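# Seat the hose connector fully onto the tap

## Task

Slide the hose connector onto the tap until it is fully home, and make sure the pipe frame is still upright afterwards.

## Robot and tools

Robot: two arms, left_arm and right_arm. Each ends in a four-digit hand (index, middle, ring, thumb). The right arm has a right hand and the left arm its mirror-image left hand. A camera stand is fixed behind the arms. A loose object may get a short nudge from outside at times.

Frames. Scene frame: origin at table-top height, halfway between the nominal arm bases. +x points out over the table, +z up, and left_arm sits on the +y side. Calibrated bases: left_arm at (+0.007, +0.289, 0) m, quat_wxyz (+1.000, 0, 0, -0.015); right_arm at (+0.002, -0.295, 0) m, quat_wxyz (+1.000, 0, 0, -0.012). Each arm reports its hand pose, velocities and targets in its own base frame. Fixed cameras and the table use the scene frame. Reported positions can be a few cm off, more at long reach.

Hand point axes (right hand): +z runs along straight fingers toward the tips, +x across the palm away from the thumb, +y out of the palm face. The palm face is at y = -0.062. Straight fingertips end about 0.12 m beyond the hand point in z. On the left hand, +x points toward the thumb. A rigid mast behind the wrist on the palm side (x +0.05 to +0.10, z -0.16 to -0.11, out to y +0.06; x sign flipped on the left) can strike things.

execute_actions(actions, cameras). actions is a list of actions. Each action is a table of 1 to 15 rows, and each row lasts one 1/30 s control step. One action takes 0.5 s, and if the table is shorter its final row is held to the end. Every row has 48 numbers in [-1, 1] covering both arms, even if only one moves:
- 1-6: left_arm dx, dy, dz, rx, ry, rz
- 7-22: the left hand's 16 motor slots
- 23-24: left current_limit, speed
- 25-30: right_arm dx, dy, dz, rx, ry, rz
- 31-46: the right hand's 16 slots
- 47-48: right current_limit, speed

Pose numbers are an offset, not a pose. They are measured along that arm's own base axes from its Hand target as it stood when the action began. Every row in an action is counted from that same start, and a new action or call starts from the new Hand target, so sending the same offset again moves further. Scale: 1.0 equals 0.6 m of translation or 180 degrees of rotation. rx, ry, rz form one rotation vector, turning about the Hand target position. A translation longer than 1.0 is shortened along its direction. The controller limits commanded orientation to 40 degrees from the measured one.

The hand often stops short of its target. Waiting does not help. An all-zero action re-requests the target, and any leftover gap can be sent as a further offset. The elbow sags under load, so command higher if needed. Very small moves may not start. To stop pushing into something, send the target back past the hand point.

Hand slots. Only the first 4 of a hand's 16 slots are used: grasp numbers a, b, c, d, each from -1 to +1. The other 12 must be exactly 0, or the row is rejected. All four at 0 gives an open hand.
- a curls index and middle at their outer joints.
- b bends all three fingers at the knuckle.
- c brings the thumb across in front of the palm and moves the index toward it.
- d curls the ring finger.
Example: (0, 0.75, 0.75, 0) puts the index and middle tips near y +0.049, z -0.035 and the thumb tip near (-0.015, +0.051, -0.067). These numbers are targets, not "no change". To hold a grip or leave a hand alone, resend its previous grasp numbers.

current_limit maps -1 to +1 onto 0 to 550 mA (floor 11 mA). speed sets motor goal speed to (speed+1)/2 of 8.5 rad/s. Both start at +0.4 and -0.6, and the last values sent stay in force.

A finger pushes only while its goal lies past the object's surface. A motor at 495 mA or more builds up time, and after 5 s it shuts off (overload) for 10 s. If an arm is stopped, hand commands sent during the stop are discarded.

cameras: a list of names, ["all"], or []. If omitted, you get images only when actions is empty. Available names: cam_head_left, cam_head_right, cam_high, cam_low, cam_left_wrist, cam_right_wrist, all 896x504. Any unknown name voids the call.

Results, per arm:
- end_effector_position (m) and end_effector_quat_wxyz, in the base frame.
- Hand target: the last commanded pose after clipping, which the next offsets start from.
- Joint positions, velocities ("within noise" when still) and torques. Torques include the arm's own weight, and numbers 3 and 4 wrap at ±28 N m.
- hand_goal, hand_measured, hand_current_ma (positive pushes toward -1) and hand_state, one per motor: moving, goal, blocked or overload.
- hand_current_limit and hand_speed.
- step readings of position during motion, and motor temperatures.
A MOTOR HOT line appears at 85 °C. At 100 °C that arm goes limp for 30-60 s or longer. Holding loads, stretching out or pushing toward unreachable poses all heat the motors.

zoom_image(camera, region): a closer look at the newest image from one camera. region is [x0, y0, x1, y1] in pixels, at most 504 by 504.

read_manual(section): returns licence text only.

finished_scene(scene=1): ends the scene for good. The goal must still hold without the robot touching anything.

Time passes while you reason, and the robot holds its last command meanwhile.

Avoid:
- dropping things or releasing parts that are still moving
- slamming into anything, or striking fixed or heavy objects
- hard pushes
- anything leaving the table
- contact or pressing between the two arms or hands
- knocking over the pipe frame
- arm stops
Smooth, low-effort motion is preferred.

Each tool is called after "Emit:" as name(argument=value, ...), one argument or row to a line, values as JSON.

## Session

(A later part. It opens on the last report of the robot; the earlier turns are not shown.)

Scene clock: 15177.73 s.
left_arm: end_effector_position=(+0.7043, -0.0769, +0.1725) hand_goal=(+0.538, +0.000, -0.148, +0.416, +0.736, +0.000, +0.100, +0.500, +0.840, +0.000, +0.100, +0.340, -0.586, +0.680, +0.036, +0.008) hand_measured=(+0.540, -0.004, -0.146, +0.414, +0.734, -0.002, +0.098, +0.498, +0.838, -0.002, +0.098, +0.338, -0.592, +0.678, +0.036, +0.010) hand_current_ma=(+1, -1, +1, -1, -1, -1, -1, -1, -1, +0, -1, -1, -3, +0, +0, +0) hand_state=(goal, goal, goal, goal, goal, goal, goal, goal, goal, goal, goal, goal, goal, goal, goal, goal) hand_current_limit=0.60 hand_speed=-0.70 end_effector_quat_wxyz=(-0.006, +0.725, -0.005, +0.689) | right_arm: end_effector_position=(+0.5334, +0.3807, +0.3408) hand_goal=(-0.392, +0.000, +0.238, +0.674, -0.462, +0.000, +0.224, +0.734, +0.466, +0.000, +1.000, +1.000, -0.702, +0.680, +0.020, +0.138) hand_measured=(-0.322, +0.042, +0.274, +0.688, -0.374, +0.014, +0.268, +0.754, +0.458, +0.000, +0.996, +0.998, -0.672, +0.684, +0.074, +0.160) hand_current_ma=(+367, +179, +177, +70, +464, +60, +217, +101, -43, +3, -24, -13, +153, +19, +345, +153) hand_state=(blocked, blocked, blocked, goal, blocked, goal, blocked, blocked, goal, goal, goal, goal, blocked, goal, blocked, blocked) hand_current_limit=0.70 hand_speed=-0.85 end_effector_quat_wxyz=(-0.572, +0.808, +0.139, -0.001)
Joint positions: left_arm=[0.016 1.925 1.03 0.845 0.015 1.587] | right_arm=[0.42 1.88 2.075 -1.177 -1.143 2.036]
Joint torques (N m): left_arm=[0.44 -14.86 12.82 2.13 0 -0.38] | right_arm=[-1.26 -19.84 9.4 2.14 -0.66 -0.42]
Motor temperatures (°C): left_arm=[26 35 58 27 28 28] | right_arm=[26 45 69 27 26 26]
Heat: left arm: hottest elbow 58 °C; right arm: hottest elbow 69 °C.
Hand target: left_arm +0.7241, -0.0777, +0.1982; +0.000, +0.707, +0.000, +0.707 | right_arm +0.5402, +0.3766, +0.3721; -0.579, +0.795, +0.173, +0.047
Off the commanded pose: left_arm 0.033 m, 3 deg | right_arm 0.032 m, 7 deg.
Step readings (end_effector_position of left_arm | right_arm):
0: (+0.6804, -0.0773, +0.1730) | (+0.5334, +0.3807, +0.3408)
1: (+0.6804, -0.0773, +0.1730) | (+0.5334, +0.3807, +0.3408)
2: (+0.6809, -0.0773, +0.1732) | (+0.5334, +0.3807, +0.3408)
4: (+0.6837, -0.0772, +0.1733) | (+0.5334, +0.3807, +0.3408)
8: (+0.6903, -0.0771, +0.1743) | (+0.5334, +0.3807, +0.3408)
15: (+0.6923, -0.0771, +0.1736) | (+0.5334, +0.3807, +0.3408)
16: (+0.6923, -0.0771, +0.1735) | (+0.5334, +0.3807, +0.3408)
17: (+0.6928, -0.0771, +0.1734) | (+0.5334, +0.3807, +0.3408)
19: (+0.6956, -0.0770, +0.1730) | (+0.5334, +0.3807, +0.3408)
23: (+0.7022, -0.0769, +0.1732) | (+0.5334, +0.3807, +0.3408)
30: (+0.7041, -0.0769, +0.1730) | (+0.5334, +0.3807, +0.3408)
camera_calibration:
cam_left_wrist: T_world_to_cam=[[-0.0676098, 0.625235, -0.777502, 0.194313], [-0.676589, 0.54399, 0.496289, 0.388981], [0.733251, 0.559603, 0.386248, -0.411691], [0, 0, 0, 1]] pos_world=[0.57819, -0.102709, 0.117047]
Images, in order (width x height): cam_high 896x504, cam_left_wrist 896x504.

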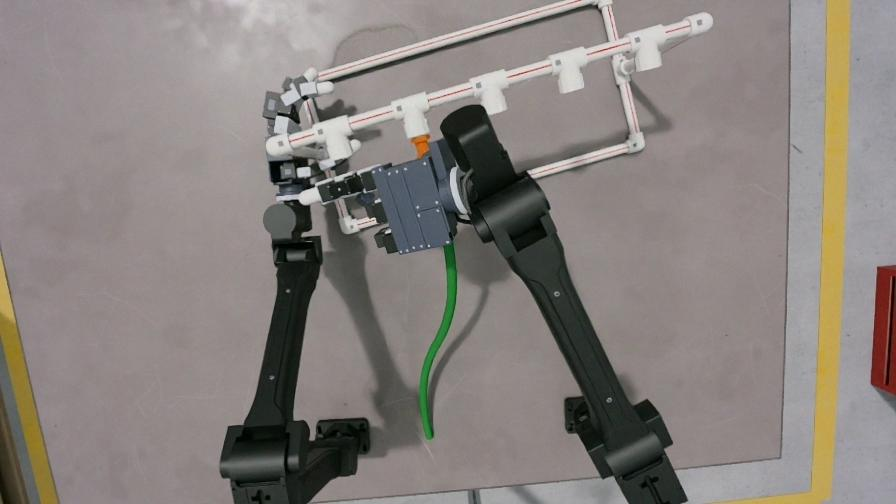

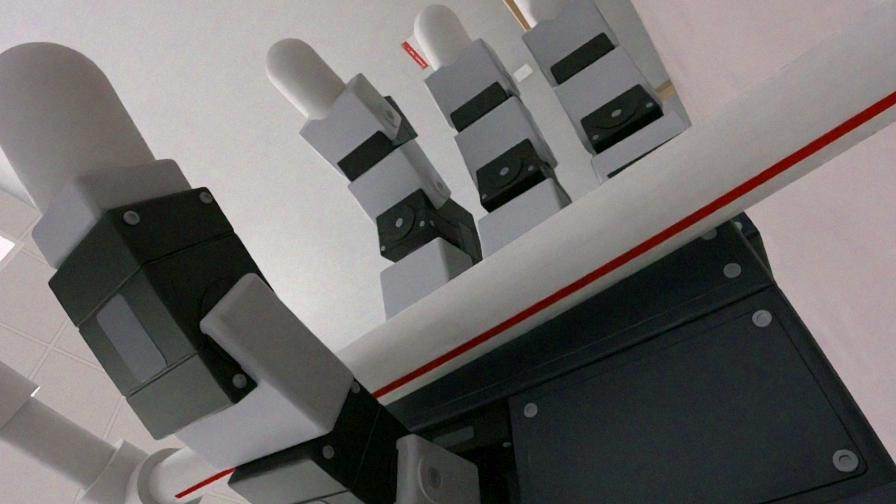

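Emit:
execute_actions(
  actions=[
    [[0.02,0,0,0,0,0,0.3,0,0.78,0.3,0,0,0,0,0,0,0,0,0,0,0,0,0.6,-0.7,0,0,0,0,0,0,0.15,0.58,0.84,-0.8,0,0,0,0,0,0,0,0,0,0,0,0,0.7,-0.85]],
    [[0.02,0,0,0,0,0,0.3,0,0.78,0.3,0,0,0,0,0,0,0,0,0,0,0,0,0.6,-0.7,0,0,0,0,0,0,0.15,0.58,0.84,-0.8,0,0,0,0,0,0,0,0,0,0,0,0,0.7,-0.85]],
  ],
  cameras=["cam_high", "cam_left_wrist"],
)

Scene clock: 15186.23 s.
left_arm: end_effector_position=(+0.7272, -0.0765, +0.1715) hand_goal=(+0.538, +0.000, -0.148, +0.416, +0.736, +0.000, +0.100, +0.500, +0.840, +0.000, +0.100, +0.340, -0.586, +0.680, +0.036, +0.008) hand_measured=(+0.540, -0.004, -0.146, +0.414, +0.734, -0.002, +0.098, +0.498, +0.838, -0.002, +0.098, +0.338, -0.592, +0.678, +0.036, +0.010) hand_current_ma=(+1, -1, +1, -1, -1, -1, -1, -1, -1, +0, -1, -1, -3, +0, +0, +0) hand_state=(goal, goal, goal, goal, goal, goal, goal, goal, goal, goal, goal, goal, goal, goal, goal, goal) hand_current_limit=0.60 hand_speed=-0.70 end_effector_quat_wxyz=(-0.006, +0.725, -0.005, +0.688) | right_arm: end_effector_position=(+0.5360, +0.3814, +0.3411) hand_goal=(-0.392, +0.000, +0.238, +0.674, -0.462, +0.000, +0.224, +0.734, +0.466, +0.000, +1.000, +1.000, -0.702, +0.680, +0.020, +0.138) hand_measured=(-0.322, +0.030, +0.274, +0.688, -0.374, +0.002, +0.268, +0.756, +0.458, +0.000, +0.996, +0.998, -0.678, +0.684, +0.074, +0.160) hand_current_ma=(+367, +133, +177, +70, +464, +10, +220, +104, -43, +3, -24, -13, +125, +18, +345, +153) hand_state=(blocked, blocked, blocked, goal, blocked, goal, blocked, blocked, goal, goal, goal, goal, blocked, goal, blocked, blocked) hand_current_limit=0.70 hand_speed=-0.85 end_effector_quat_wxyz=(-0.572, +0.807, +0.144, +0.005)
Joint positions: left_arm=[0.016 1.967 1.103 0.812 0.015 1.587] | right_arm=[0.42 1.88 2.075 -1.169 -1.141 2.026]
Joint torques (N m): left_arm=[0.38 -15.79 13.42 2.19 -0.04 -0.37] | right_arm=[-1.26 -19.9 9.37 1.91 -0.72 -0.32]
Motor temperatures (°C): left_arm=[26 35 57 27 28 28] | right_arm=[26 45 67 27 26 26]
Heat: left arm: hottest elbow 57 °C; right arm: hottest elbow 67 °C.
Hand target: left_arm +0.7481, -0.0777, +0.1984; +0.000, +0.707, +0.000, +0.707 | right_arm +0.5402, +0.3766, +0.3721; -0.579, +0.795, +0.173, +0.047
Off the commanded pose: left_arm 0.034 m, 3 deg | right_arm 0.032 m, 6 deg.
Step readings (end_effector_position of left_arm | right_arm):
0: (+0.7043, -0.0769, +0.1725) | (+0.5334, +0.3807, +0.3408)
1: (+0.7044, -0.0769, +0.1727) | (+0.5334, +0.3807, +0.3408)
2: (+0.7048, -0.0769, +0.1727) | (+0.5334, +0.3807, +0.3408)
4: (+0.7077, -0.0768, +0.1725) | (+0.5334, +0.3807, +0.3408)
8: (+0.7141, -0.0767, +0.1728) | (+0.5334, +0.3807, +0.3408)
15: (+0.7161, -0.0767, +0.1720) | (+0.5334, +0.3807, +0.3408)
16: (+0.7162, -0.0767, +0.1721) | (+0.5334, +0.3807, +0.3408)
17: (+0.7167, -0.0767, +0.1719) | (+0.5334, +0.3807, +0.3408)
19: (+0.7195, -0.0766, +0.1718) | (+0.5334, +0.3807, +0.3408)
23: (+0.7252, -0.0765, +0.1719) | (+0.5350, +0.3812, +0.3410)
30: (+0.7271, -0.0765, +0.1717) | (+0.5360, +0.3814, +0.3411)
camera_calibration:
cam_left_wrist: T_world_to_cam=[[-0.068551, 0.625225, -0.777428, 0.195539], [-0.676018, 0.543974, 0.497084, 0.404149], [0.73369, 0.559631, 0.385373, -0.428484], [0, 0, 0, 1]] pos_world=[0.600991, -0.102309, 0.116247]
Images, in order (width x height): cam_high 896x504, cam_left_wrist 896x504.

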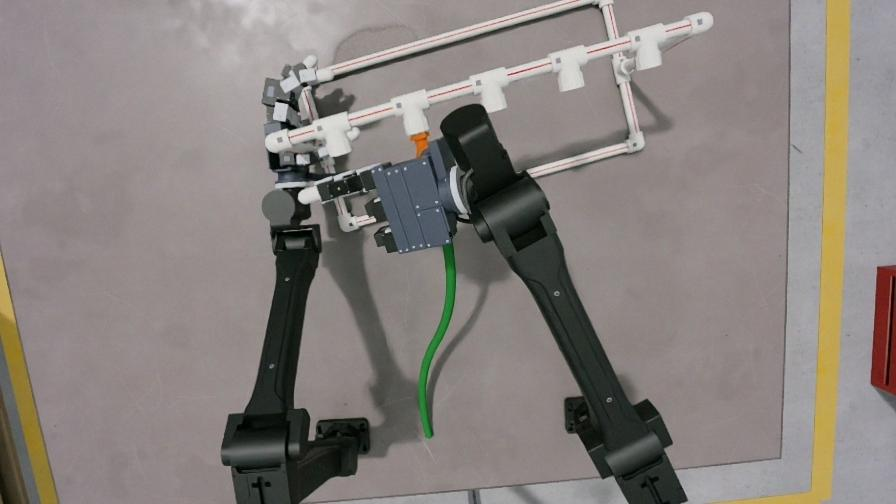

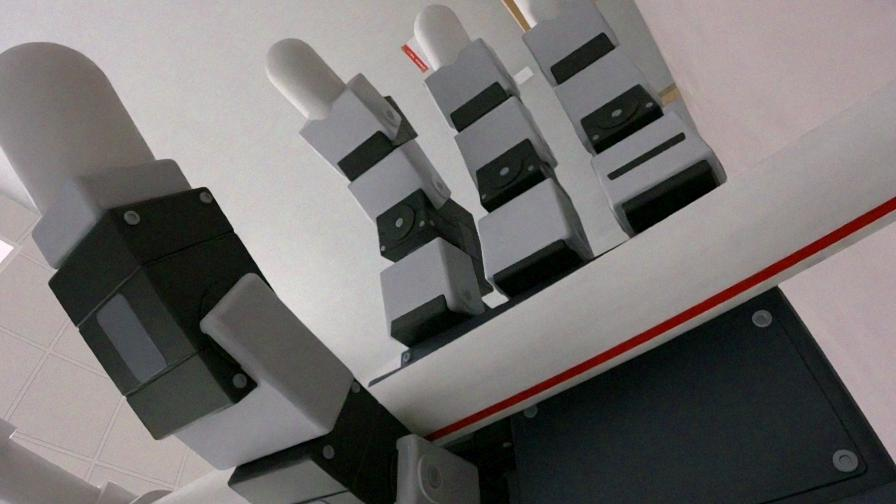

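Emit:
execute_actions(
  actions=[
    [[0.02,0,0,0,0,0,0.3,0,0.78,0.3,0,0,0,0,0,0,0,0,0,0,0,0,0.6,-0.7,0.0156,0.0026,0.0052,0,0,0,0.15,0.58,0.84,-0.8,0,0,0,0,0,0,0,0,0,0,0,0,0.7,-0.85]],
    [[0.02,0,0,0,0,0,0.3,0,0.78,0.3,0,0,0,0,0,0,0,0,0,0,0,0,0.6,-0.7,0.01,0.0016,0.0032,0,0,0,0.15,0.58,0.84,-0.8,0,0,0,0,0,0,0,0,0,0,0,0,0.7,-0.85]],
  ],
  cameras=["cam_high", "cam_left_wrist"],
)

Emit:
zoom_image(
  camera="cam_high",
  region=[240, 70, 540, 270],
)

Scene clock: 15196.03 s.
left_arm: end_effector_position=(+0.7482, -0.0770, +0.1714) hand_goal=(+0.538, +0.000, -0.148, +0.416, +0.736, +0.000, +0.100, +0.500, +0.840, +0.000, +0.100, +0.340, -0.586, +0.680, +0.036, +0.008) hand_measured=(+0.540, -0.004, -0.146, +0.414, +0.734, -0.002, +0.098, +0.498, +0.838, -0.002, +0.098, +0.338, -0.592, +0.682, +0.036, +0.010) hand_current_ma=(+1, -1, +1, -1, -1, -1, -1, -1, -1, +0, -1, -1, -3, +1, +0, +0) hand_state=(goal, goal, goal, goal, goal, goal, goal, goal, goal, goal, goal, goal, goal, goal, goal, goal) hand_current_limit=0.60 hand_speed=-0.70 end_effector_quat_wxyz=(-0.005, +0.725, -0.006, +0.688) | right_arm: end_effector_position=(+0.5438, +0.3817, +0.3405) hand_goal=(-0.392, +0.000, +0.238, +0.674, -0.462, +0.000, +0.224, +0.734, +0.466, +0.000, +1.000, +1.000, -0.702, +0.680, +0.020, +0.138) hand_measured=(-0.322, +0.004, +0.274, +0.688, -0.374, -0.028, +0.268, +0.756, +0.458, +0.000, +0.996, +0.998, -0.692, +0.682, +0.074, +0.160) hand_current_ma=(+367, +14, +177, +70, +464, -124, +221, +105, -43, +3, -24, -13, +49, +11, +345, +153) hand_state=(blocked, goal, blocked, goal, blocked, blocked, blocked, blocked, goal, goal, goal, goal, goal, goal, blocked, blocked) hand_current_limit=0.70 hand_speed=-0.85 end_effector_quat_wxyz=(-0.572, +0.804, +0.164, +0.022)
Joint positions: left_arm=[0.016 2.005 1.172 0.78 0.016 1.587] | right_arm=[0.418 1.887 2.084 -1.169 -1.139 1.976]
Joint torques (N m): left_arm=[0.38 -15.68 14.43 1.91 -0.1 -0.38] | right_arm=[-1.61 -17.14 14.57 0.59 -0.96 0.12]
Motor temperatures (°C): left_arm=[26 35 57 27 28 28] | right_arm=[26 45 66 27 27 26]
Heat: left arm: hottest elbow 57 °C; right arm: hottest elbow 66 °C.
Hand target: left_arm +0.7721, -0.0777, +0.1984; +0.000, +0.707, +0.000, +0.707 | right_arm +0.5555, +0.3791, +0.3774; -0.579, +0.795, +0.173, +0.047
Off the commanded pose: left_arm 0.036 m, 3 deg | right_arm 0.039 m, 3 deg.
Step readings (end_effector_position of left_arm | right_arm):
0: (+0.7272, -0.0765, +0.1714) | (+0.5360, +0.3814, +0.3411)
1: (+0.7273, -0.0765, +0.1716) | (+0.5360, +0.3814, +0.3411)
2: (+0.7277, -0.0765, +0.1713) | (+0.5360, +0.3814, +0.3411)
4: (+0.7300, -0.0765, +0.1714) | (+0.5366, +0.3815, +0.3411)
8: (+0.7353, -0.0764, +0.1715) | (+0.5380, +0.3815, +0.3408)
15: (+0.7372, -0.0763, +0.1713) | (+0.5388, +0.3816, +0.3407)
16: (+0.7373, -0.0763, +0.1715) | (+0.5388, +0.3816, +0.3407)
17: (+0.7378, -0.0763, +0.1713) | (+0.5390, +0.3814, +0.3407)
19: (+0.7401, -0.0764, +0.1712) | (+0.5398, +0.3813, +0.3402)
23: (+0.7454, -0.0770, +0.1712) | (+0.5423, +0.3814, +0.3403)
30: (+0.7478, -0.0770, +0.1713) | (+0.5437, +0.3816, +0.3401)
camera_calibration:
cam_left_wrist: T_world_to_cam=[[-0.0670939, 0.625041, -0.777703, 0.196125], [-0.674781, 0.54574, 0.496827, 0.417878], [0.734962, 0.558114, 0.38515, -0.444589], [0, 0, 0, 1]] pos_world=[0.621891, -0.102508, 0.116147]
Images, in order (width x height): cam_high 896x504, cam_left_wrist 896x504.

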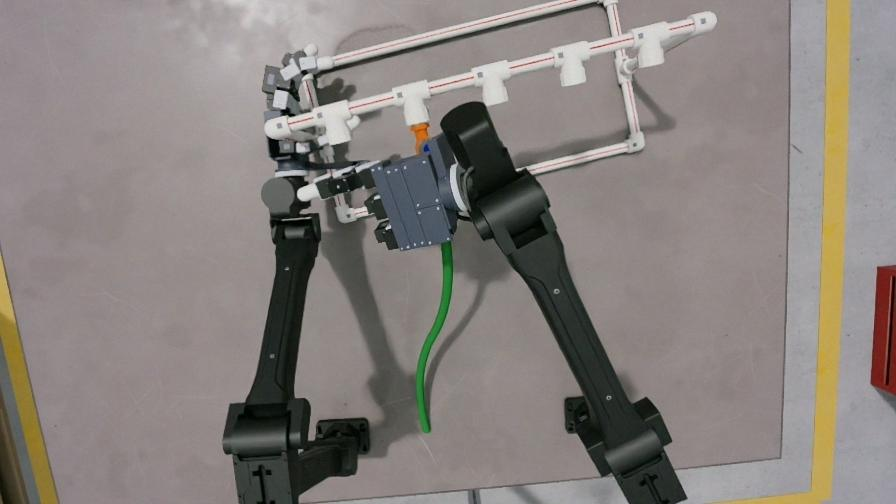

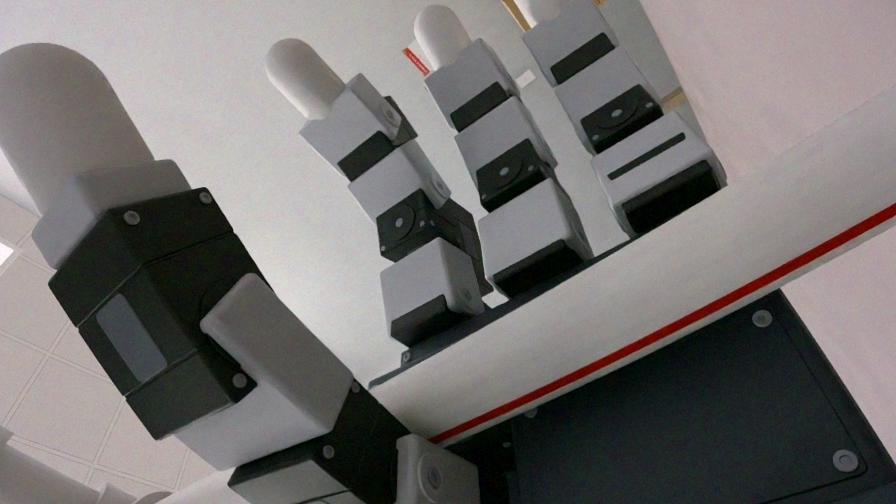

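Scaled by 1.680.

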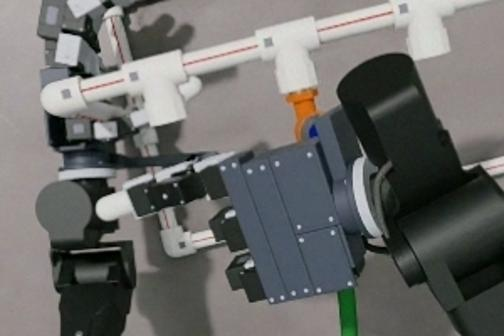

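Emit:
execute_actions(
  actions=[],
  cameras=["cam_right_wrist", "cam_low"],
)

Emit:
zoom_image(
  camera="cam_right_wrist",
  region=[400, 0, 700, 150],
)

Emit:
zoom_image(
  camera="cam_low",
  region=[405, 185, 475, 235],
)

Scene clock: 15203.30 s.
left_arm: end_effector_position=(+0.7482, -0.0770, +0.1714) hand_goal=(+0.538, +0.000, -0.148, +0.416, +0.736, +0.000, +0.100, +0.500, +0.840, +0.000, +0.100, +0.340, -0.586, +0.680, +0.036, +0.008) hand_measured=(+0.540, -0.004, -0.146, +0.414, +0.734, -0.002, +0.098, +0.498, +0.838, -0.002, +0.098, +0.338, -0.592, +0.682, +0.036, +0.010) hand_current_ma=(+1, -1, +1, -1, -1, -1, -1, -1, -1, +0, -1, -1, -3, +1, +0, +0) hand_state=(goal, goal, goal, goal, goal, goal, goal, goal, goal, goal, goal, goal, goal, goal, goal, goal) hand_current_limit=0.60 hand_speed=-0.70 end_effector_quat_wxyz=(-0.005, +0.725, -0.006, +0.688) | right_arm: end_effector_position=(+0.5439, +0.3817, +0.3402) hand_goal=(-0.392, +0.000, +0.238, +0.674, -0.462, +0.000, +0.224, +0.734, +0.466, +0.000, +1.000, +1.000, -0.702, +0.680, +0.020, +0.138) hand_measured=(-0.322, +0.004, +0.274, +0.688, -0.374, -0.028, +0.268, +0.756, +0.458, +0.000, +0.996, +0.998, -0.692, +0.682, +0.074, +0.160) hand_current_ma=(+367, +14, +177, +70, +464, -124, +221, +105, -43, +3, -24, -13, +49, +11, +345, +153) hand_state=(blocked, goal, blocked, goal, blocked, blocked, blocked, blocked, goal, goal, goal, goal, goal, goal, blocked, blocked) hand_current_limit=0.70 hand_speed=-0.85 end_effector_quat_wxyz=(-0.572, +0.804, +0.164, +0.021)
Joint positions: left_arm=[0.016 2.005 1.172 0.78 0.016 1.587] | right_arm=[0.418 1.887 2.084 -1.169 -1.139 1.976]
Joint velocities: within noise
Joint torques (N m): left_arm=[0.44 -16.21 14.39 1.89 -0.11 -0.37] | right_arm=[-1.61 -17.26 14.56 0.58 -0.96 0.11]
Motor temperatures (°C): left_arm=[26 36 60 27 28 27] | right_arm=[26 45 66 27 27 26]
Heat: left arm: hottest elbow 60 °C; right arm: hottest elbow 66 °C.
Hand target: left_arm +0.7721, -0.0777, +0.1984; +0.000, +0.707, +0.000, +0.707 | right_arm +0.5556, +0.3792, +0.3771; -0.579, +0.795, +0.173, +0.047
Off the commanded pose: left_arm 0.036 m, 3 deg | right_arm 0.039 m, 3 deg.
camera_calibration:
cam_right_wrist: T_world_to_cam=[[-0.537127, -0.407467, -0.738556, 0.72621], [-0.422385, -0.627969, 0.653641, 0.199561], [-0.730127, 0.663043, 0.165191, 0.216282], [0, 0, 0, 1]] pos_world=[0.632272, 0.277821, 0.370178]
Images, in order (width x height): cam_low 896x504, cam_right_wrist 896x504.

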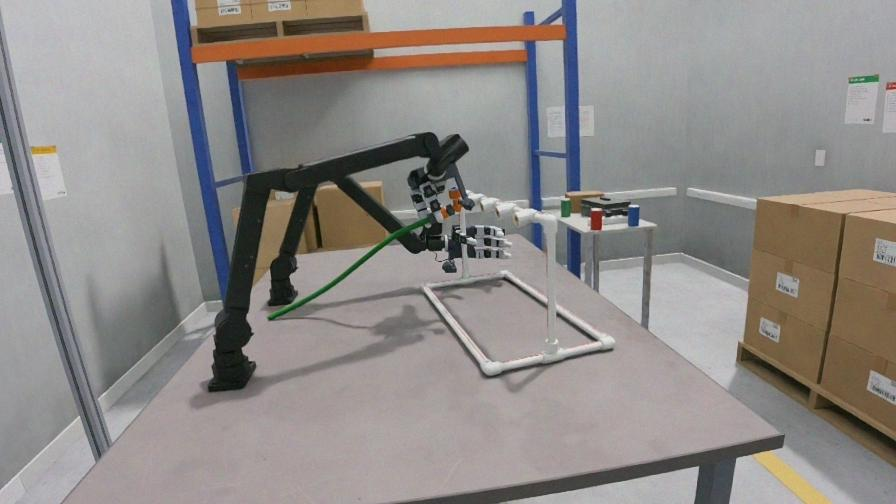

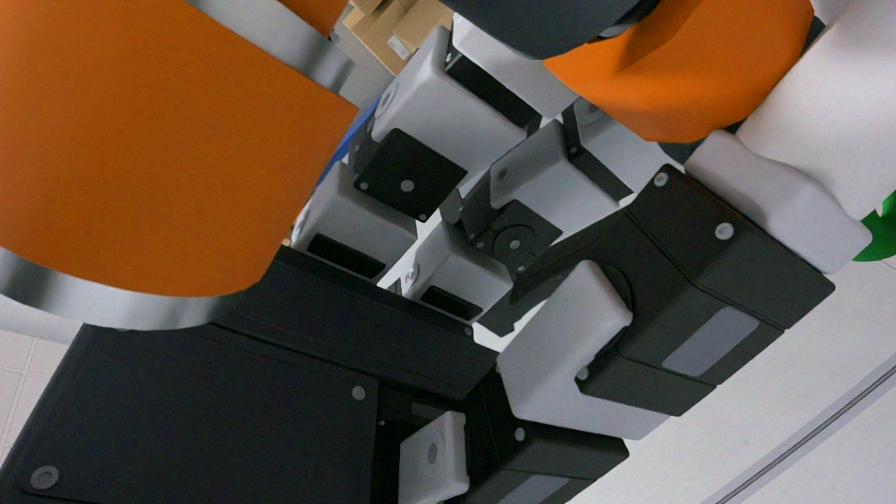

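Scaled by 1.680.

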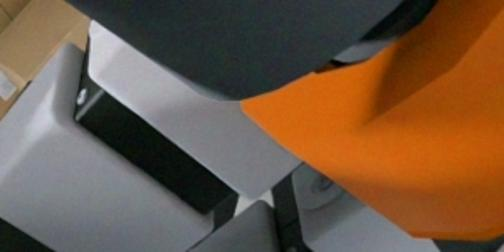

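Scaled by 7.200.

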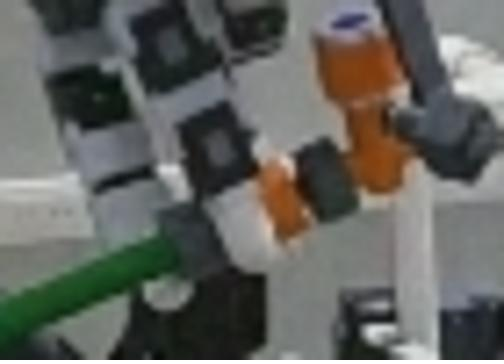

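Emit:
execute_actions(
  actions=[
    [[0,0,0,0,0,0,0.3,0,0.78,0.3,0,0,0,0,0,0,0,0,0,0,0,0,0.6,-0.7,0.0156,0.0026,0.0052,0,0,0,0.15,0.58,0.84,-0.8,0,0,0,0,0,0,0,0,0,0,0,0,0.7,-0.85]],
    [[0,0,0,0,0,0,0.3,0,0.78,0.3,0,0,0,0,0,0,0,0,0,0,0,0,0.6,-0.7,0.0156,0.0026,0.0052,0,0,0,0.15,0.58,0.84,-0.8,0,0,0,0,0,0,0,0,0,0,0,0,0.7,-0.85]],
  ],
  cameras=["cam_high", "cam_low", "cam_right_wrist"],
)

Emit:
zoom_image(
  camera="cam_right_wrist",
  region=[400, 0, 700, 150],
)

Emit:
zoom_image(
  camera="cam_low",
  region=[405, 185, 475, 235],
)

Scene clock: 15219.93 s.
left_arm: end_effector_position=(+0.7513, -0.0769, +0.1687) hand_goal=(+0.538, +0.000, -0.148, +0.416, +0.736, +0.000, +0.100, +0.500, +0.840, +0.000, +0.100, +0.340, -0.586, +0.680, +0.036, +0.008) hand_measured=(+0.540, -0.004, -0.146, +0.414, +0.734, -0.002, +0.098, +0.498, +0.838, -0.002, +0.098, +0.338, -0.592, +0.680, +0.036, +0.010) hand_current_ma=(+1, -1, +1, -1, -1, -1, -1, -1, -1, +0, -1, -1, -3, +0, +0, +0) hand_state=(goal, goal, goal, goal, goal, goal, goal, goal, goal, goal, goal, goal, goal, goal, goal, goal) hand_current_limit=0.60 hand_speed=-0.70 end_effector_quat_wxyz=(-0.005, +0.727, -0.005, +0.687) | right_arm: end_effector_position=(+0.5540, +0.3860, +0.3419) hand_goal=(-0.392, +0.000, +0.238, +0.674, -0.462, +0.000, +0.224, +0.734, +0.466, +0.000, +1.000, +1.000, -0.702, +0.680, +0.020, +0.138) hand_measured=(-0.322, +0.020, +0.276, +0.690, -0.374, -0.006, +0.268, +0.756, +0.458, +0.000, +0.996, +0.998, -0.678, +0.682, +0.074, +0.160) hand_current_ma=(+367, +83, +185, +84, +464, -28, +221, +105, -43, +3, -24, -13, +125, +11, +345, +153) hand_state=(blocked, goal, blocked, goal, blocked, goal, blocked, blocked, goal, goal, goal, goal, blocked, goal, blocked, blocked) hand_current_limit=0.70 hand_speed=-0.85 end_effector_quat_wxyz=(-0.571, +0.808, +0.148, +0.004)
Joint positions: left_arm=[0.016 2.013 1.182 0.775 0.016 1.586] | right_arm=[0.416 1.953 2.193 -1.239 -1.144 1.997]
Joint torques (N m): left_arm=[0.21 -16.91 13.78 2.11 -0.09 -0.37] | right_arm=[-2.02 -17.73 15.56 0.75 -0.93 -0.18]
Motor temperatures (°C): left_arm=[26 36 63 27 28 27] | right_arm=[26 44 66 26 27 26]
Heat: left arm: hottest elbow 63 °C; right arm: hottest elbow 66 °C.
Hand target: left_arm +0.7721, -0.0777, +0.1985; +0.000, +0.707, +0.000, +0.707 | right_arm +0.5744, +0.3822, +0.3834; -0.579, +0.795, +0.173, +0.047
Off the commanded pose: left_arm 0.036 m, 3 deg | right_arm 0.046 m, 6 deg.
Step readings (end_effector_position of left_arm | right_arm):
0: (+0.7482, -0.0770, +0.1714) | (+0.5439, +0.3817, +0.3402)
1: (+0.7482, -0.0770, +0.1714) | (+0.5439, +0.3817, +0.3402)
2: (+0.7482, -0.0770, +0.1714) | (+0.5443, +0.3819, +0.3404)
4: (+0.7489, -0.0770, +0.1715) | (+0.5457, +0.3824, +0.3405)
8: (+0.7507, -0.0770, +0.1713) | (+0.5478, +0.3831, +0.3408)
15: (+0.7511, -0.0769, +0.1713) | (+0.5483, +0.3833, +0.3411)
16: (+0.7511, -0.0769, +0.1713) | (+0.5483, +0.3834, +0.3411)
17: (+0.7511, -0.0769, +0.1713) | (+0.5485, +0.3834, +0.3413)
19: (+0.7512, -0.0769, +0.1709) | (+0.5495, +0.3839, +0.3415)
23: (+0.7512, -0.0769, +0.1696) | (+0.5524, +0.3852, +0.3419)
30: (+0.7513, -0.0769, +0.1687) | (+0.5539, +0.3860, +0.3419)
camera_calibration:
cam_right_wrist: T_world_to_cam=[[-0.572581, -0.411749, -0.708953, 0.745888], [-0.396184, -0.618103, 0.67896, 0.178502], [-0.717767, 0.669635, 0.190786, 0.202422], [0, 0, 0, 1]] pos_world=[0.643093, 0.281903, 0.368985]
Images, in order (width x height): cam_high 896x504, cam_low 896x504, cam_right_wrist 896x504.

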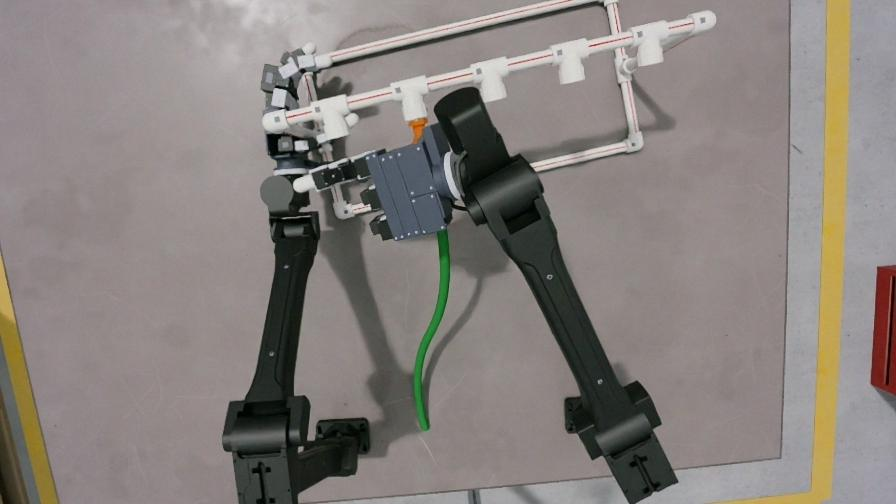

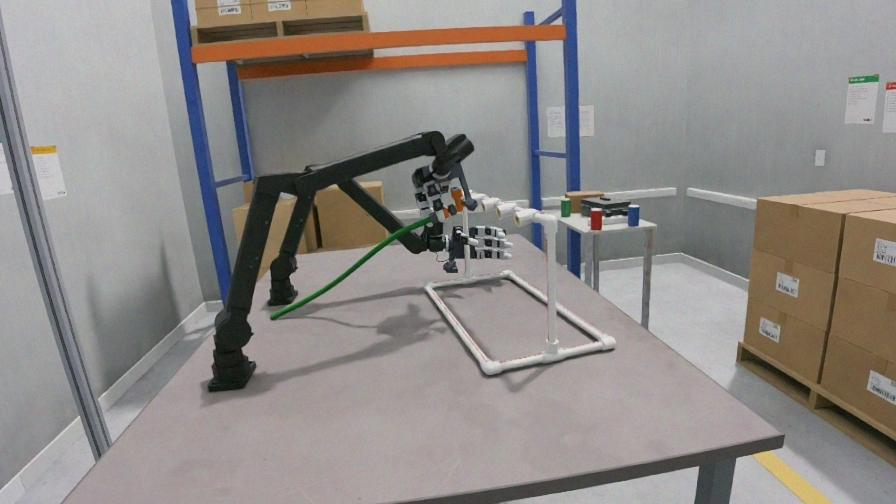

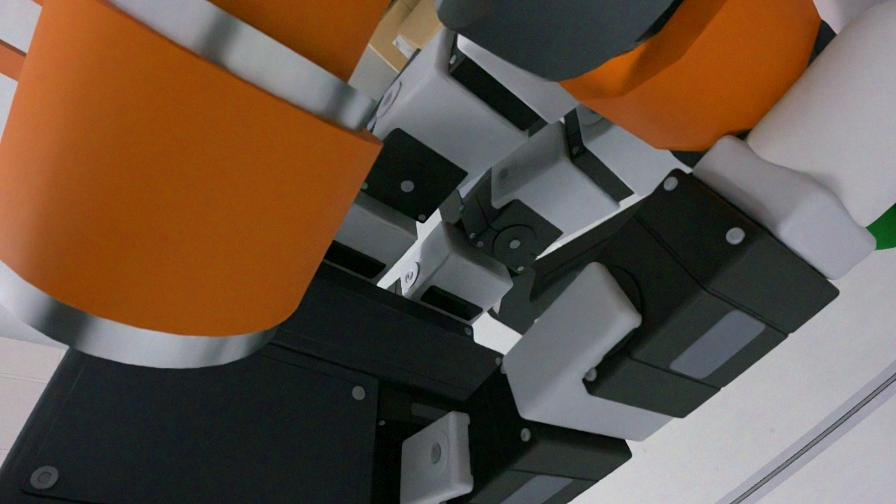

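Scaled by 1.680.

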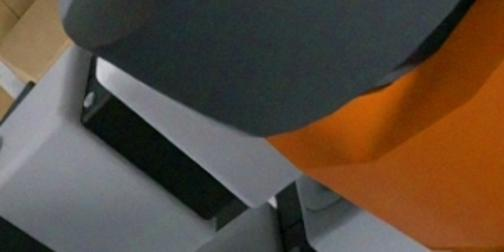

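Scaled by 7.200.

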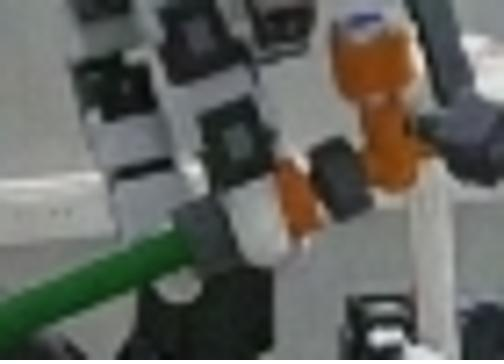

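Emit:
execute_actions(
  actions=[
    [[-0.01,0,0,0,0,0,0,0,0.3,0,0,0,0,0,0,0,0,0,0,0,0,0,0.6,-0.7,-0.02,-0.0033,-0.007,0,0,0,0.15,0.58,0.84,-0.8,0,0,0,0,0,0,0,0,0,0,0,0,0.7,-0.85]],
    [[0,0.05,0,0,0,0,0,0,-0.17,0,0,0,0,0,0,0,0,0,0,0,0,0,0.6,-0.7,0,0,0,0,0,0,0.15,0.58,0.84,-0.8,0,0,0,0,0,0,0,0,0,0,0,0,0.7,-0.85]],
    [[-0.02,0.06,0,0,0,0,0,0,-0.17,0,0,0,0,0,0,0,0,0,0,0,0,0,0.6,-0.7,0,0,0,0,0,0,0.15,0.58,0.84,-0.8,0,0,0,0,0,0,0,0,0,0,0,0,0.7,-0.85]],
  ],
  cameras=["cam_high", "cam_low", "cam_left_wrist"],
)

Scene clock: 15231.87 s.
left_arm: end_effector_position=(+0.7471, -0.0110, +0.1693) hand_goal=(+0.810, +0.000, +0.674, +0.700, +0.750, +0.000, +0.580, +0.650, +0.708, +0.000, +0.580, +0.700, +1.000, +0.680, +0.272, +0.196) hand_measured=(+0.808, -0.004, +0.672, +0.698, +0.748, -0.002, +0.578, +0.652, +0.708, -0.002, +0.578, +0.698, +1.000, +0.680, +0.270, +0.194) hand_current_ma=(+0, -1, -1, -1, +0, -1, -1, +1, +0, +0, -1, -1, +0, +0, -1, -1) hand_state=(goal, goal, goal, goal, goal, goal, goal, goal, goal, goal, goal, goal, goal, goal, goal, goal) hand_current_limit=0.60 hand_speed=-0.70 end_effector_quat_wxyz=(-0.004, +0.727, -0.002, +0.687) | right_arm: end_effector_position=(+0.5540, +0.3860, +0.3419) hand_goal=(-0.392, +0.000, +0.238, +0.674, -0.462, +0.000, +0.224, +0.734, +0.466, +0.000, +1.000, +1.000, -0.702, +0.680, +0.020, +0.138) hand_measured=(-0.322, +0.020, +0.276, +0.692, -0.374, -0.006, +0.268, +0.756, +0.458, +0.000, +0.996, +0.998, -0.678, +0.682, +0.074, +0.160) hand_current_ma=(+367, +83, +185, +84, +464, -28, +221, +105, -43, +3, -24, -13, +125, +11, +345, +153) hand_state=(blocked, goal, blocked, goal, blocked, goal, blocked, blocked, goal, goal, goal, goal, blocked, goal, blocked, blocked) hand_current_limit=0.70 hand_speed=-0.85 end_effector_quat_wxyz=(-0.571, +0.808, +0.148, +0.004)
Joint positions: left_arm=[0.128 2.013 1.182 0.775 0.124 1.586] | right_arm=[0.416 1.953 2.193 -1.239 -1.144 1.997]
Joint torques (N m): left_arm=[0.62 -17.9 10.65 2.88 0.13 -0.24] | right_arm=[-1.61 -20.13 11.03 1.76 -0.84 -0.18]
Motor temperatures (°C): left_arm=[26 36 62 27 28 27] | right_arm=[26 46 70 26 27 26]
Heat: left arm: hottest elbow 62 °C; right arm: hottest elbow 70 °C.
Hand target: left_arm +0.7541, -0.0119, +0.1985; +0.000, +0.707, +0.000, +0.707 | right_arm +0.5624, +0.3802, +0.3792; -0.579, +0.795, +0.173, +0.047
Off the commanded pose: left_arm 0.030 m, 3 deg | right_arm 0.039 m, 6 deg.
Step readings (end_effector_position of left_arm | right_arm):
0: (+0.7513, -0.0769, +0.1687) | (+0.5540, +0.3860, +0.3419)
1: (+0.7513, -0.0769, +0.1687) | (+0.5540, +0.3860, +0.3419)
2: (+0.7513, -0.0769, +0.1687) | (+0.5540, +0.3860, +0.3419)
4: (+0.7513, -0.0769, +0.1687) | (+0.5540, +0.3860, +0.3419)
8: (+0.7513, -0.0769, +0.1687) | (+0.5540, +0.3860, +0.3419)
15: (+0.7513, -0.0769, +0.1687) | (+0.5540, +0.3860, +0.3419)
16: (+0.7513, -0.0770, +0.1687) | (+0.5540, +0.3860, +0.3419)
17: (+0.7508, -0.0775, +0.1687) | (+0.5540, +0.3860, +0.3419)
19: (+0.7495, -0.0769, +0.1688) | (+0.5540, +0.3860, +0.3419)
23: (+0.7493, -0.0667, +0.1689) | (+0.5540, +0.3860, +0.3419)
30: (+0.7505, -0.0488, +0.1689) | (+0.5540, +0.3860, +0.3419)
31: (+0.7504, -0.0487, +0.1689) | (+0.5540, +0.3860, +0.3419)
32: (+0.7496, -0.0485, +0.1690) | (+0.5540, +0.3860, +0.3419)
34: (+0.7476, -0.0473, +0.1691) | (+0.5540, +0.3860, +0.3419)
38: (+0.7468, -0.0335, +0.1692) | (+0.5540, +0.3860, +0.3419)
45: (+0.7473, -0.0109, +0.1692) | (+0.5540, +0.3860, +0.3419)
camera_calibration:
cam_left_wrist: T_world_to_cam=[[-0.0735682, 0.619515, -0.78153, 0.15864], [-0.675509, 0.545553, 0.496045, 0.382879], [0.733673, 0.564424, 0.378352, -0.477578], [0, 0, 0, 1]] pos_world=[0.620695, -0.037604, 0.11475]
Images, in order (width x height): cam_high 896x504, cam_low 896x504, cam_left_wrist 896x504.

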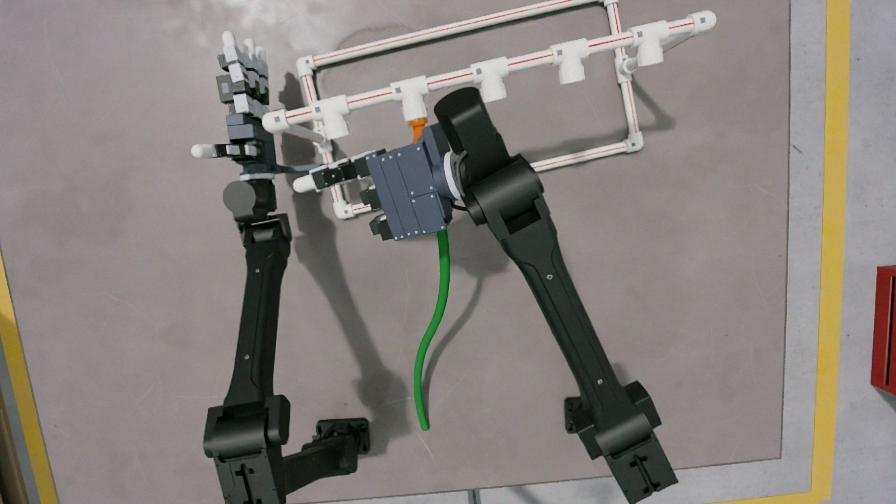

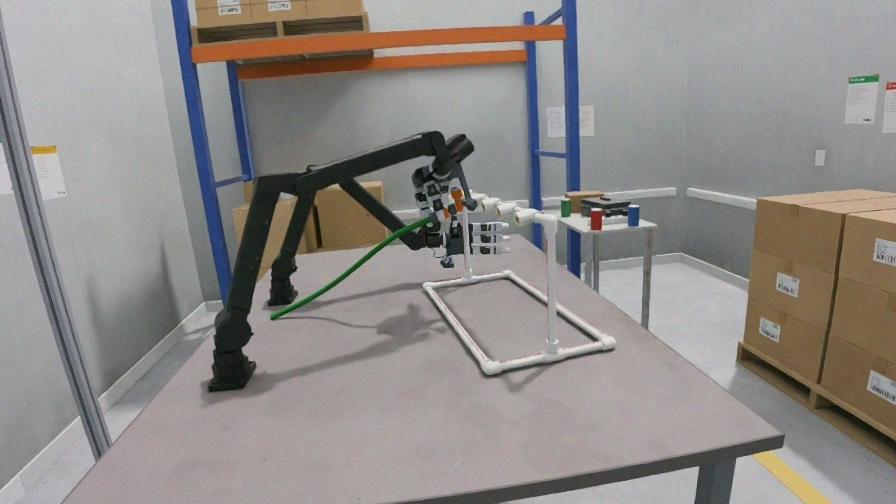

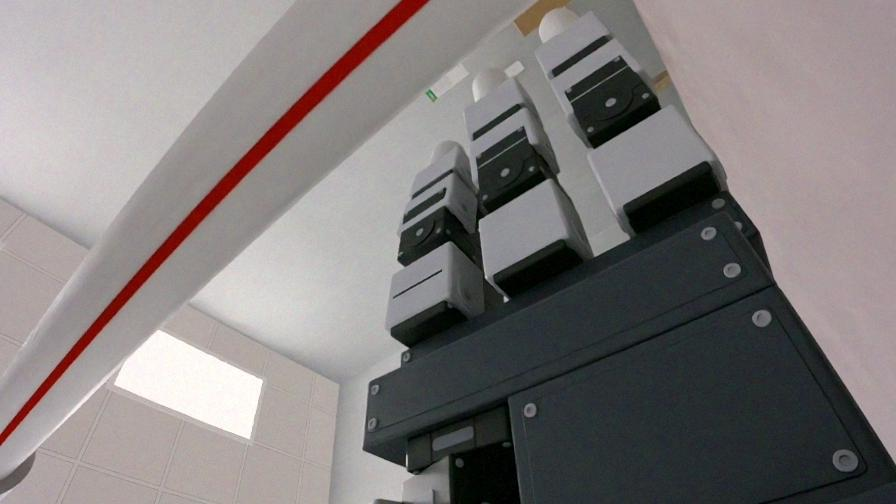

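Emit:
execute_actions(
  actions=[
    [[-0.13,0,0,0,0,0,0,0,-0.17,0,0,0,0,0,0,0,0,0,0,0,0,0,0.6,-0.7,0,0,0,0,0,0,0.15,0.58,0.84,-0.8,0,0,0,0,0,0,0,0,0,0,0,0,0.7,-0.85]],
    [[-0.16,0,0,0,0,0,0,0,-0.17,0,0,0,0,0,0,0,0,0,0,0,0,0,0.6,-0.7,0,0,0,0,0,0,0.15,0.58,0.84,-0.8,0,0,0,0,0,0,0,0,0,0,0,0,0.7,-0.85]],
    [[-0.14,-0.06,-0.02,0.0048,0.0553,-0.0274,0.2,0,0.3,0.3,0,0,0,0,0,0,0,0,0,0,0,0,0.6,-0.7,0,0,0,0,0,0,0.15,0.58,0.84,-0.8,0,0,0,0,0,0,0,0,0,0,0,0,0.7,-0.85]],
  ],
  cameras=["cam_high", "cam_low"],
)

Scene clock: 15288.77 s.
left_arm: end_effector_position=(+0.5009, -0.0436, +0.1870) hand_goal=(+0.696, +0.000, +0.206, +0.510, +0.760, +0.000, +0.260, +0.500, +0.710, +0.000, +0.100, +0.350, +0.220, +0.680, +0.156, +0.096) hand_measured=(+0.698, -0.004, +0.208, +0.512, +0.758, -0.002, +0.262, +0.502, +0.710, -0.002, +0.104, +0.352, +0.218, +0.680, +0.156, +0.098) hand_current_ma=(+0, -1, +1, +1, +0, -1, +1, +1, +0, +0, +1, +1, -1, +0, +0, +0) hand_state=(goal, goal, goal, goal, goal, goal, goal, goal, goal, goal, goal, goal, goal, goal, goal, goal) hand_current_limit=0.60 hand_speed=-0.70 end_effector_quat_wxyz=(+0.028, +0.765, -0.027, +0.643) | right_arm: end_effector_position=(+0.5540, +0.3860, +0.3419) hand_goal=(-0.392, +0.000, +0.238, +0.674, -0.462, +0.000, +0.224, +0.734, +0.466, +0.000, +1.000, +1.000, -0.702, +0.680, +0.020, +0.138) hand_measured=(-0.322, +0.020, +0.276, +0.692, -0.374, -0.006, +0.268, +0.756, +0.458, +0.000, +0.996, +0.998, -0.678, +0.682, +0.074, +0.160) hand_current_ma=(+367, +83, +185, +84, +464, -28, +221, +105, -43, +3, -24, -13, +125, +11, +345, +153) hand_state=(blocked, goal, blocked, goal, blocked, goal, blocked, blocked, goal, goal, goal, goal, blocked, goal, blocked, blocked) hand_current_limit=0.70 hand_speed=-0.85 end_effector_quat_wxyz=(-0.571, +0.808, +0.148, +0.004)
Joint positions: left_arm=[0.164 1.437 0.499 0.761 0.239 1.604] | right_arm=[0.416 1.953 2.193 -1.239 -1.144 1.997]
Joint torques (N m): left_arm=[0.32 -10.11 6.75 2.06 0.11 0] | right_arm=[-1.67 -20.13 11.02 1.74 -0.84 -0.18]
Motor temperatures (°C): left_arm=[26 38 56 27 28 27] | right_arm=[26 49 67 27 27 25]
Heat: left arm: hottest elbow 56 °C; right arm: hottest elbow 67 °C.
Hand target: left_arm +0.4961, -0.0479, +0.1864; +0.025, +0.765, -0.036, +0.642 | right_arm +0.5624, +0.3802, +0.3792; -0.579, +0.795, +0.173, +0.047
Off the commanded pose: left_arm 0.006 m, 1 deg | right_arm 0.039 m, 6 deg.
Step readings (end_effector_position of left_arm | right_arm):
0: (+0.7470, -0.0112, +0.1693) | (+0.5540, +0.3860, +0.3419)
1: (+0.7470, -0.0112, +0.1693) | (+0.5540, +0.3860, +0.3419)
2: (+0.7449, -0.0118, +0.1692) | (+0.5540, +0.3860, +0.3419)
4: (+0.7313, -0.0144, +0.1687) | (+0.5540, +0.3860, +0.3419)
8: (+0.6966, -0.0195, +0.1690) | (+0.5540, +0.3860, +0.3419)
15: (+0.6826, -0.0195, +0.1832) | (+0.5540, +0.3860, +0.3419)
16: (+0.6816, -0.0194, +0.1837) | (+0.5540, +0.3860, +0.3419)
17: (+0.6765, -0.0197, +0.1837) | (+0.5540, +0.3860, +0.3419)
19: (+0.6544, -0.0214, +0.1806) | (+0.5540, +0.3860, +0.3419)
23: (+0.6064, -0.0222, +0.1727) | (+0.5540, +0.3860, +0.3419)
30: (+0.5870, -0.0170, +0.1843) | (+0.5540, +0.3860, +0.3419)
31: (+0.5860, -0.0167, +0.1854) | (+0.5540, +0.3860, +0.3419)
32: (+0.5813, -0.0182, +0.1850) | (+0.5540, +0.3860, +0.3419)
34: (+0.5611, -0.0255, +0.1804) | (+0.5540, +0.3860, +0.3419)
38: (+0.5156, -0.0393, +0.1760) | (+0.5540, +0.3860, +0.3419)
45: (+0.5016, -0.0433, +0.1900) | (+0.5540, +0.3860, +0.3419)
Images, in order (width x height): cam_high 896x504, cam_low 896x504.

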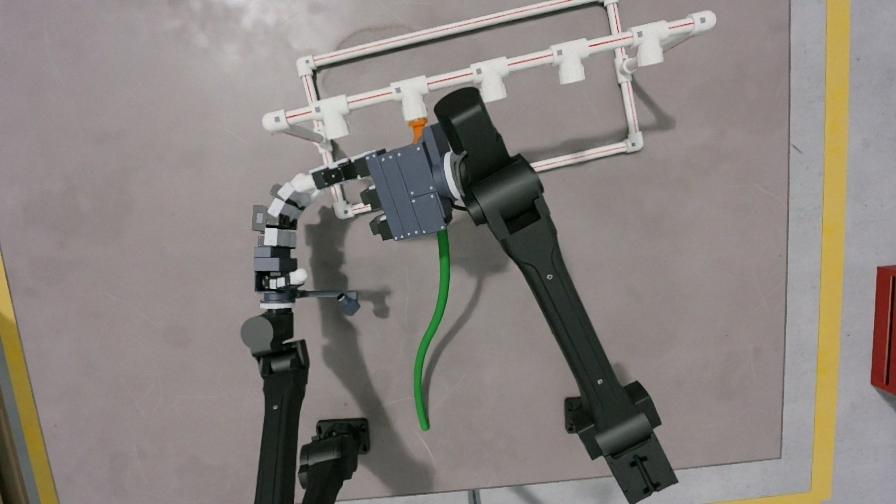

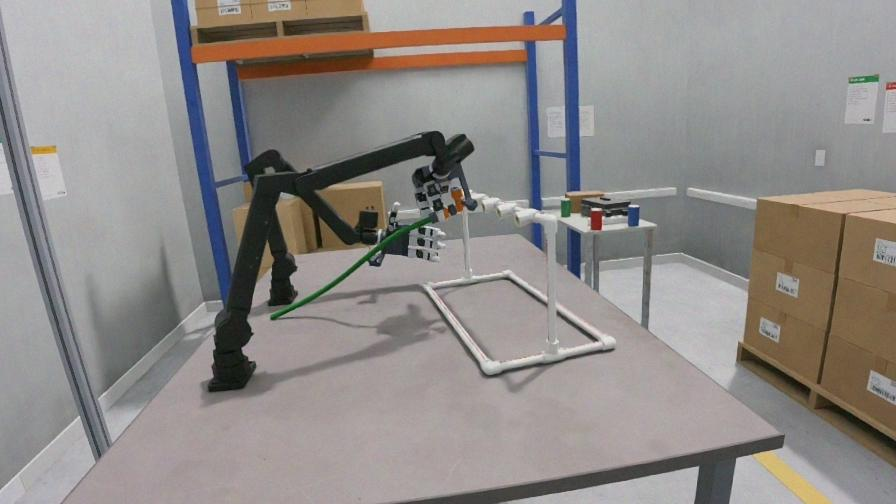

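Emit:
execute_actions(
  actions=[
    [[-0.06,-0.08,-0.04,0.0048,0.0553,-0.0274,0.4,-0.1,0.6,0.6,0,0,0,0,0,0,0,0,0,0,0,0,0.6,-0.7,0,0,0,0,0,0,0.15,0.58,0.84,-0.8,0,0,0,0,0,0,0,0,0,0,0,0,0.7,-0.85]],
    [[0,-0.09,-0.02,0,0,0,0.6,-0.15,0.7,0.9,0,0,0,0,0,0,0,0,0,0,0,0,0.6,-0.7,0,0,0,0,0,0,0.15,0.58,0.84,-0.8,0,0,0,0,0,0,0,0,0,0,0,0,0.7,-0.85]],
    [[0,0,0,0,0,0,0.6,-0.15,0.7,0.9,0,0,0,0,0,0,0,0,0,0,0,0,0.6,-0.7,0,0,0,0,0,0,0.15,0.58,0.84,-0.8,0,0,0,0,0,0,0,0,0,0,0,0,0.7,-0.85]],
  ],
  cameras=["cam_high", "cam_low", "cam_left_wrist"],
)

Emit:
zoom_image(
  camera="cam_low",
  region=[340, 170, 500, 290],
)

Scene clock: 15299.90 s.
left_arm: end_effector_position=(+0.4595, -0.1488, +0.1480) hand_goal=(+0.858, +0.000, -0.480, +0.100, +1.000, +0.000, -0.350, +0.040, +0.806, +0.000, -0.860, -0.380, -0.420, +0.680, +0.056, -0.054) hand_measured=(+0.856, -0.004, -0.476, +0.104, +0.998, -0.002, -0.346, +0.042, +0.806, -0.002, -0.856, -0.378, -0.426, +0.680, +0.056, -0.052) hand_current_ma=(+0, -1, +1, +1, +0, -1, +1, +1, +0, +0, +2, +1, -3, +0, +0, +0) hand_state=(goal, goal, goal, goal, goal, goal, goal, goal, goal, goal, goal, goal, goal, goal, goal, goal) hand_current_limit=0.60 hand_speed=-0.70 end_effector_quat_wxyz=(+0.045, +0.819, -0.078, +0.566) | right_arm: end_effector_position=(+0.5540, +0.3860, +0.3419) hand_goal=(-0.392, +0.000, +0.238, +0.674, -0.462, +0.000, +0.224, +0.734, +0.466, +0.000, +1.000, +1.000, -0.702, +0.680, +0.020, +0.138) hand_measured=(-0.322, +0.020, +0.276, +0.692, -0.374, -0.006, +0.268, +0.756, +0.458, +0.000, +0.996, +0.998, -0.678, +0.682, +0.074, +0.160) hand_current_ma=(+367, +83, +185, +84, +464, -28, +221, +105, -43, +3, -24, -13, +125, +11, +345, +153) hand_state=(blocked, goal, blocked, goal, blocked, goal, blocked, blocked, goal, goal, goal, goal, blocked, goal, blocked, blocked) hand_current_limit=0.70 hand_speed=-0.85 end_effector_quat_wxyz=(-0.571, +0.808, +0.148, +0.004)
Joint positions: left_arm=[-0.113 1.341 0.443 0.535 0.056 1.608] | right_arm=[0.416 1.953 2.193 -1.239 -1.144 1.997]
Joint torques (N m): left_arm=[0.44 -7.41 7.5 3.12 -0.01 -0.36] | right_arm=[-1.67 -20.13 11.02 1.73 -0.84 -0.18]
Motor temperatures (°C): left_arm=[26 36 55 27 28 27] | right_arm=[26 49 67 27 27 25]
Heat: left arm: hottest elbow 55 °C; right arm: hottest elbow 67 °C.
Hand target: left_arm +0.4600, -0.1498, +0.1502; +0.050, +0.816, -0.071, +0.571 | right_arm +0.5624, +0.3802, +0.3792; -0.579, +0.795, +0.173, +0.047
Off the commanded pose: left_arm 0.003 m, 1 deg | right_arm 0.039 m, 6 deg.
Step readings (end_effector_position of left_arm | right_arm):
0: (+0.5009, -0.0436, +0.1870) | (+0.5540, +0.3860, +0.3419)
1: (+0.5005, -0.0439, +0.1864) | (+0.5540, +0.3860, +0.3419)
2: (+0.4992, -0.0463, +0.1844) | (+0.5540, +0.3860, +0.3419)
4: (+0.4908, -0.0547, +0.1760) | (+0.5540, +0.3860, +0.3419)
8: (+0.4685, -0.0815, +0.1638) | (+0.5540, +0.3860, +0.3419)
15: (+0.4616, -0.0930, +0.1603) | (+0.5540, +0.3860, +0.3419)
16: (+0.4620, -0.0925, +0.1594) | (+0.5540, +0.3860, +0.3419)
17: (+0.4637, -0.0925, +0.1584) | (+0.5540, +0.3860, +0.3419)
19: (+0.4664, -0.0999, +0.1562) | (+0.5540, +0.3860, +0.3419)
23: (+0.4593, -0.1369, +0.1543) | (+0.5540, +0.3860, +0.3419)
30: (+0.4587, -0.1493, +0.1480) | (+0.5540, +0.3860, +0.3419)
31: (+0.4589, -0.1492, +0.1475) | (+0.5540, +0.3860, +0.3419)
32: (+0.4590, -0.1491, +0.1473) | (+0.5540, +0.3860, +0.3419)
34: (+0.4593, -0.1488, +0.1473) | (+0.5540, +0.3860, +0.3419)
38: (+0.4595, -0.1488, +0.1479) | (+0.5540, +0.3860, +0.3419)
45: (+0.4595, -0.1488, +0.1480) | (+0.5540, +0.3860, +0.3419)
camera_calibration:
cam_left_wrist: T_world_to_cam=[[-0.189454, 0.668075, -0.719571, 0.257532], [-0.389367, 0.621644, 0.679671, 0.127027], [0.901388, 0.408944, 0.142354, -0.246041], [0, 0, 0, 1]] pos_world=[0.320029, -0.150399, 0.134001]
Images, in order (width x height): cam_high 896x504, cam_low 896x504, cam_left_wrist 896x504.

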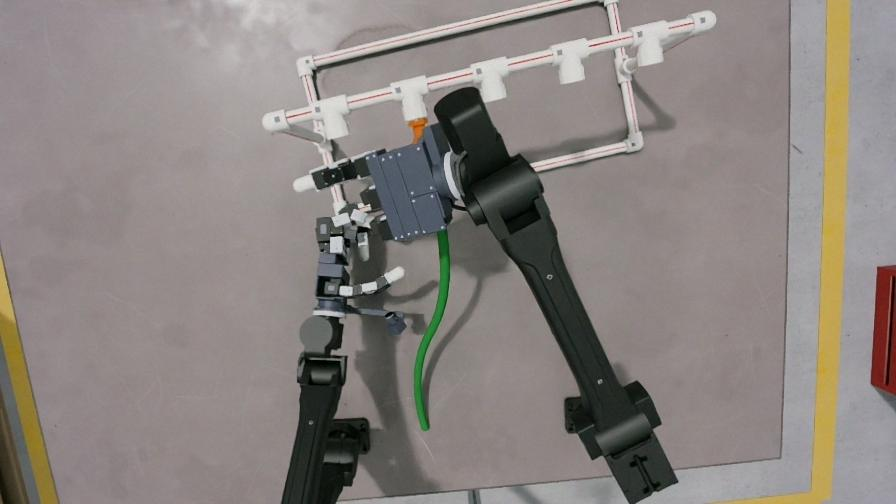

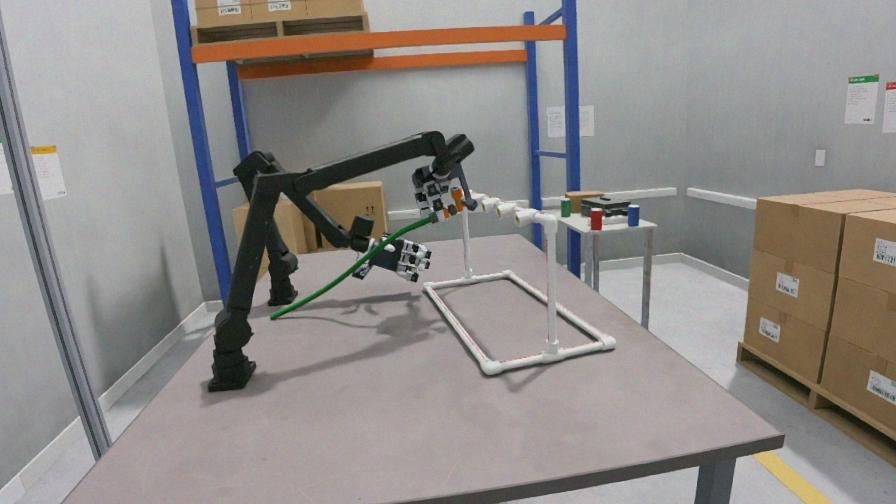

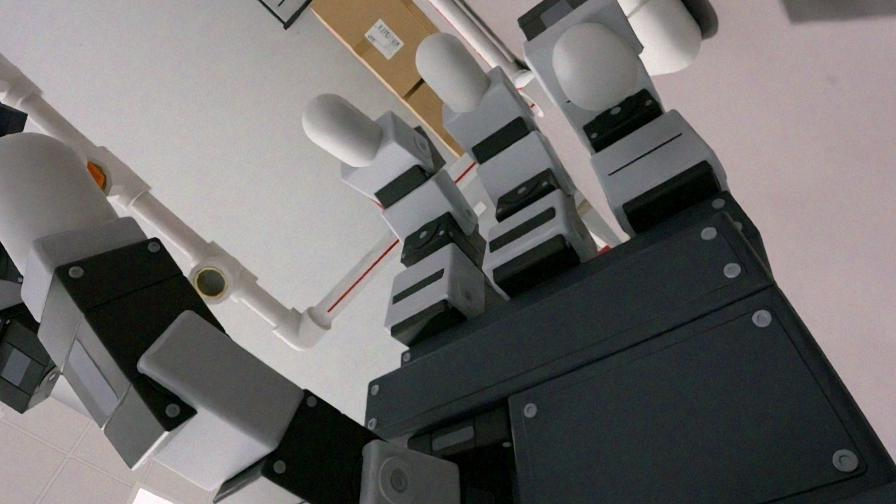

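Scaled by 3.150.

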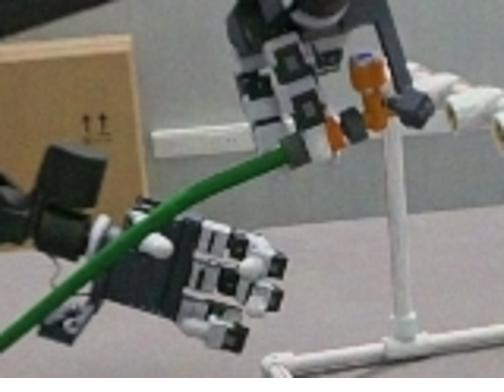

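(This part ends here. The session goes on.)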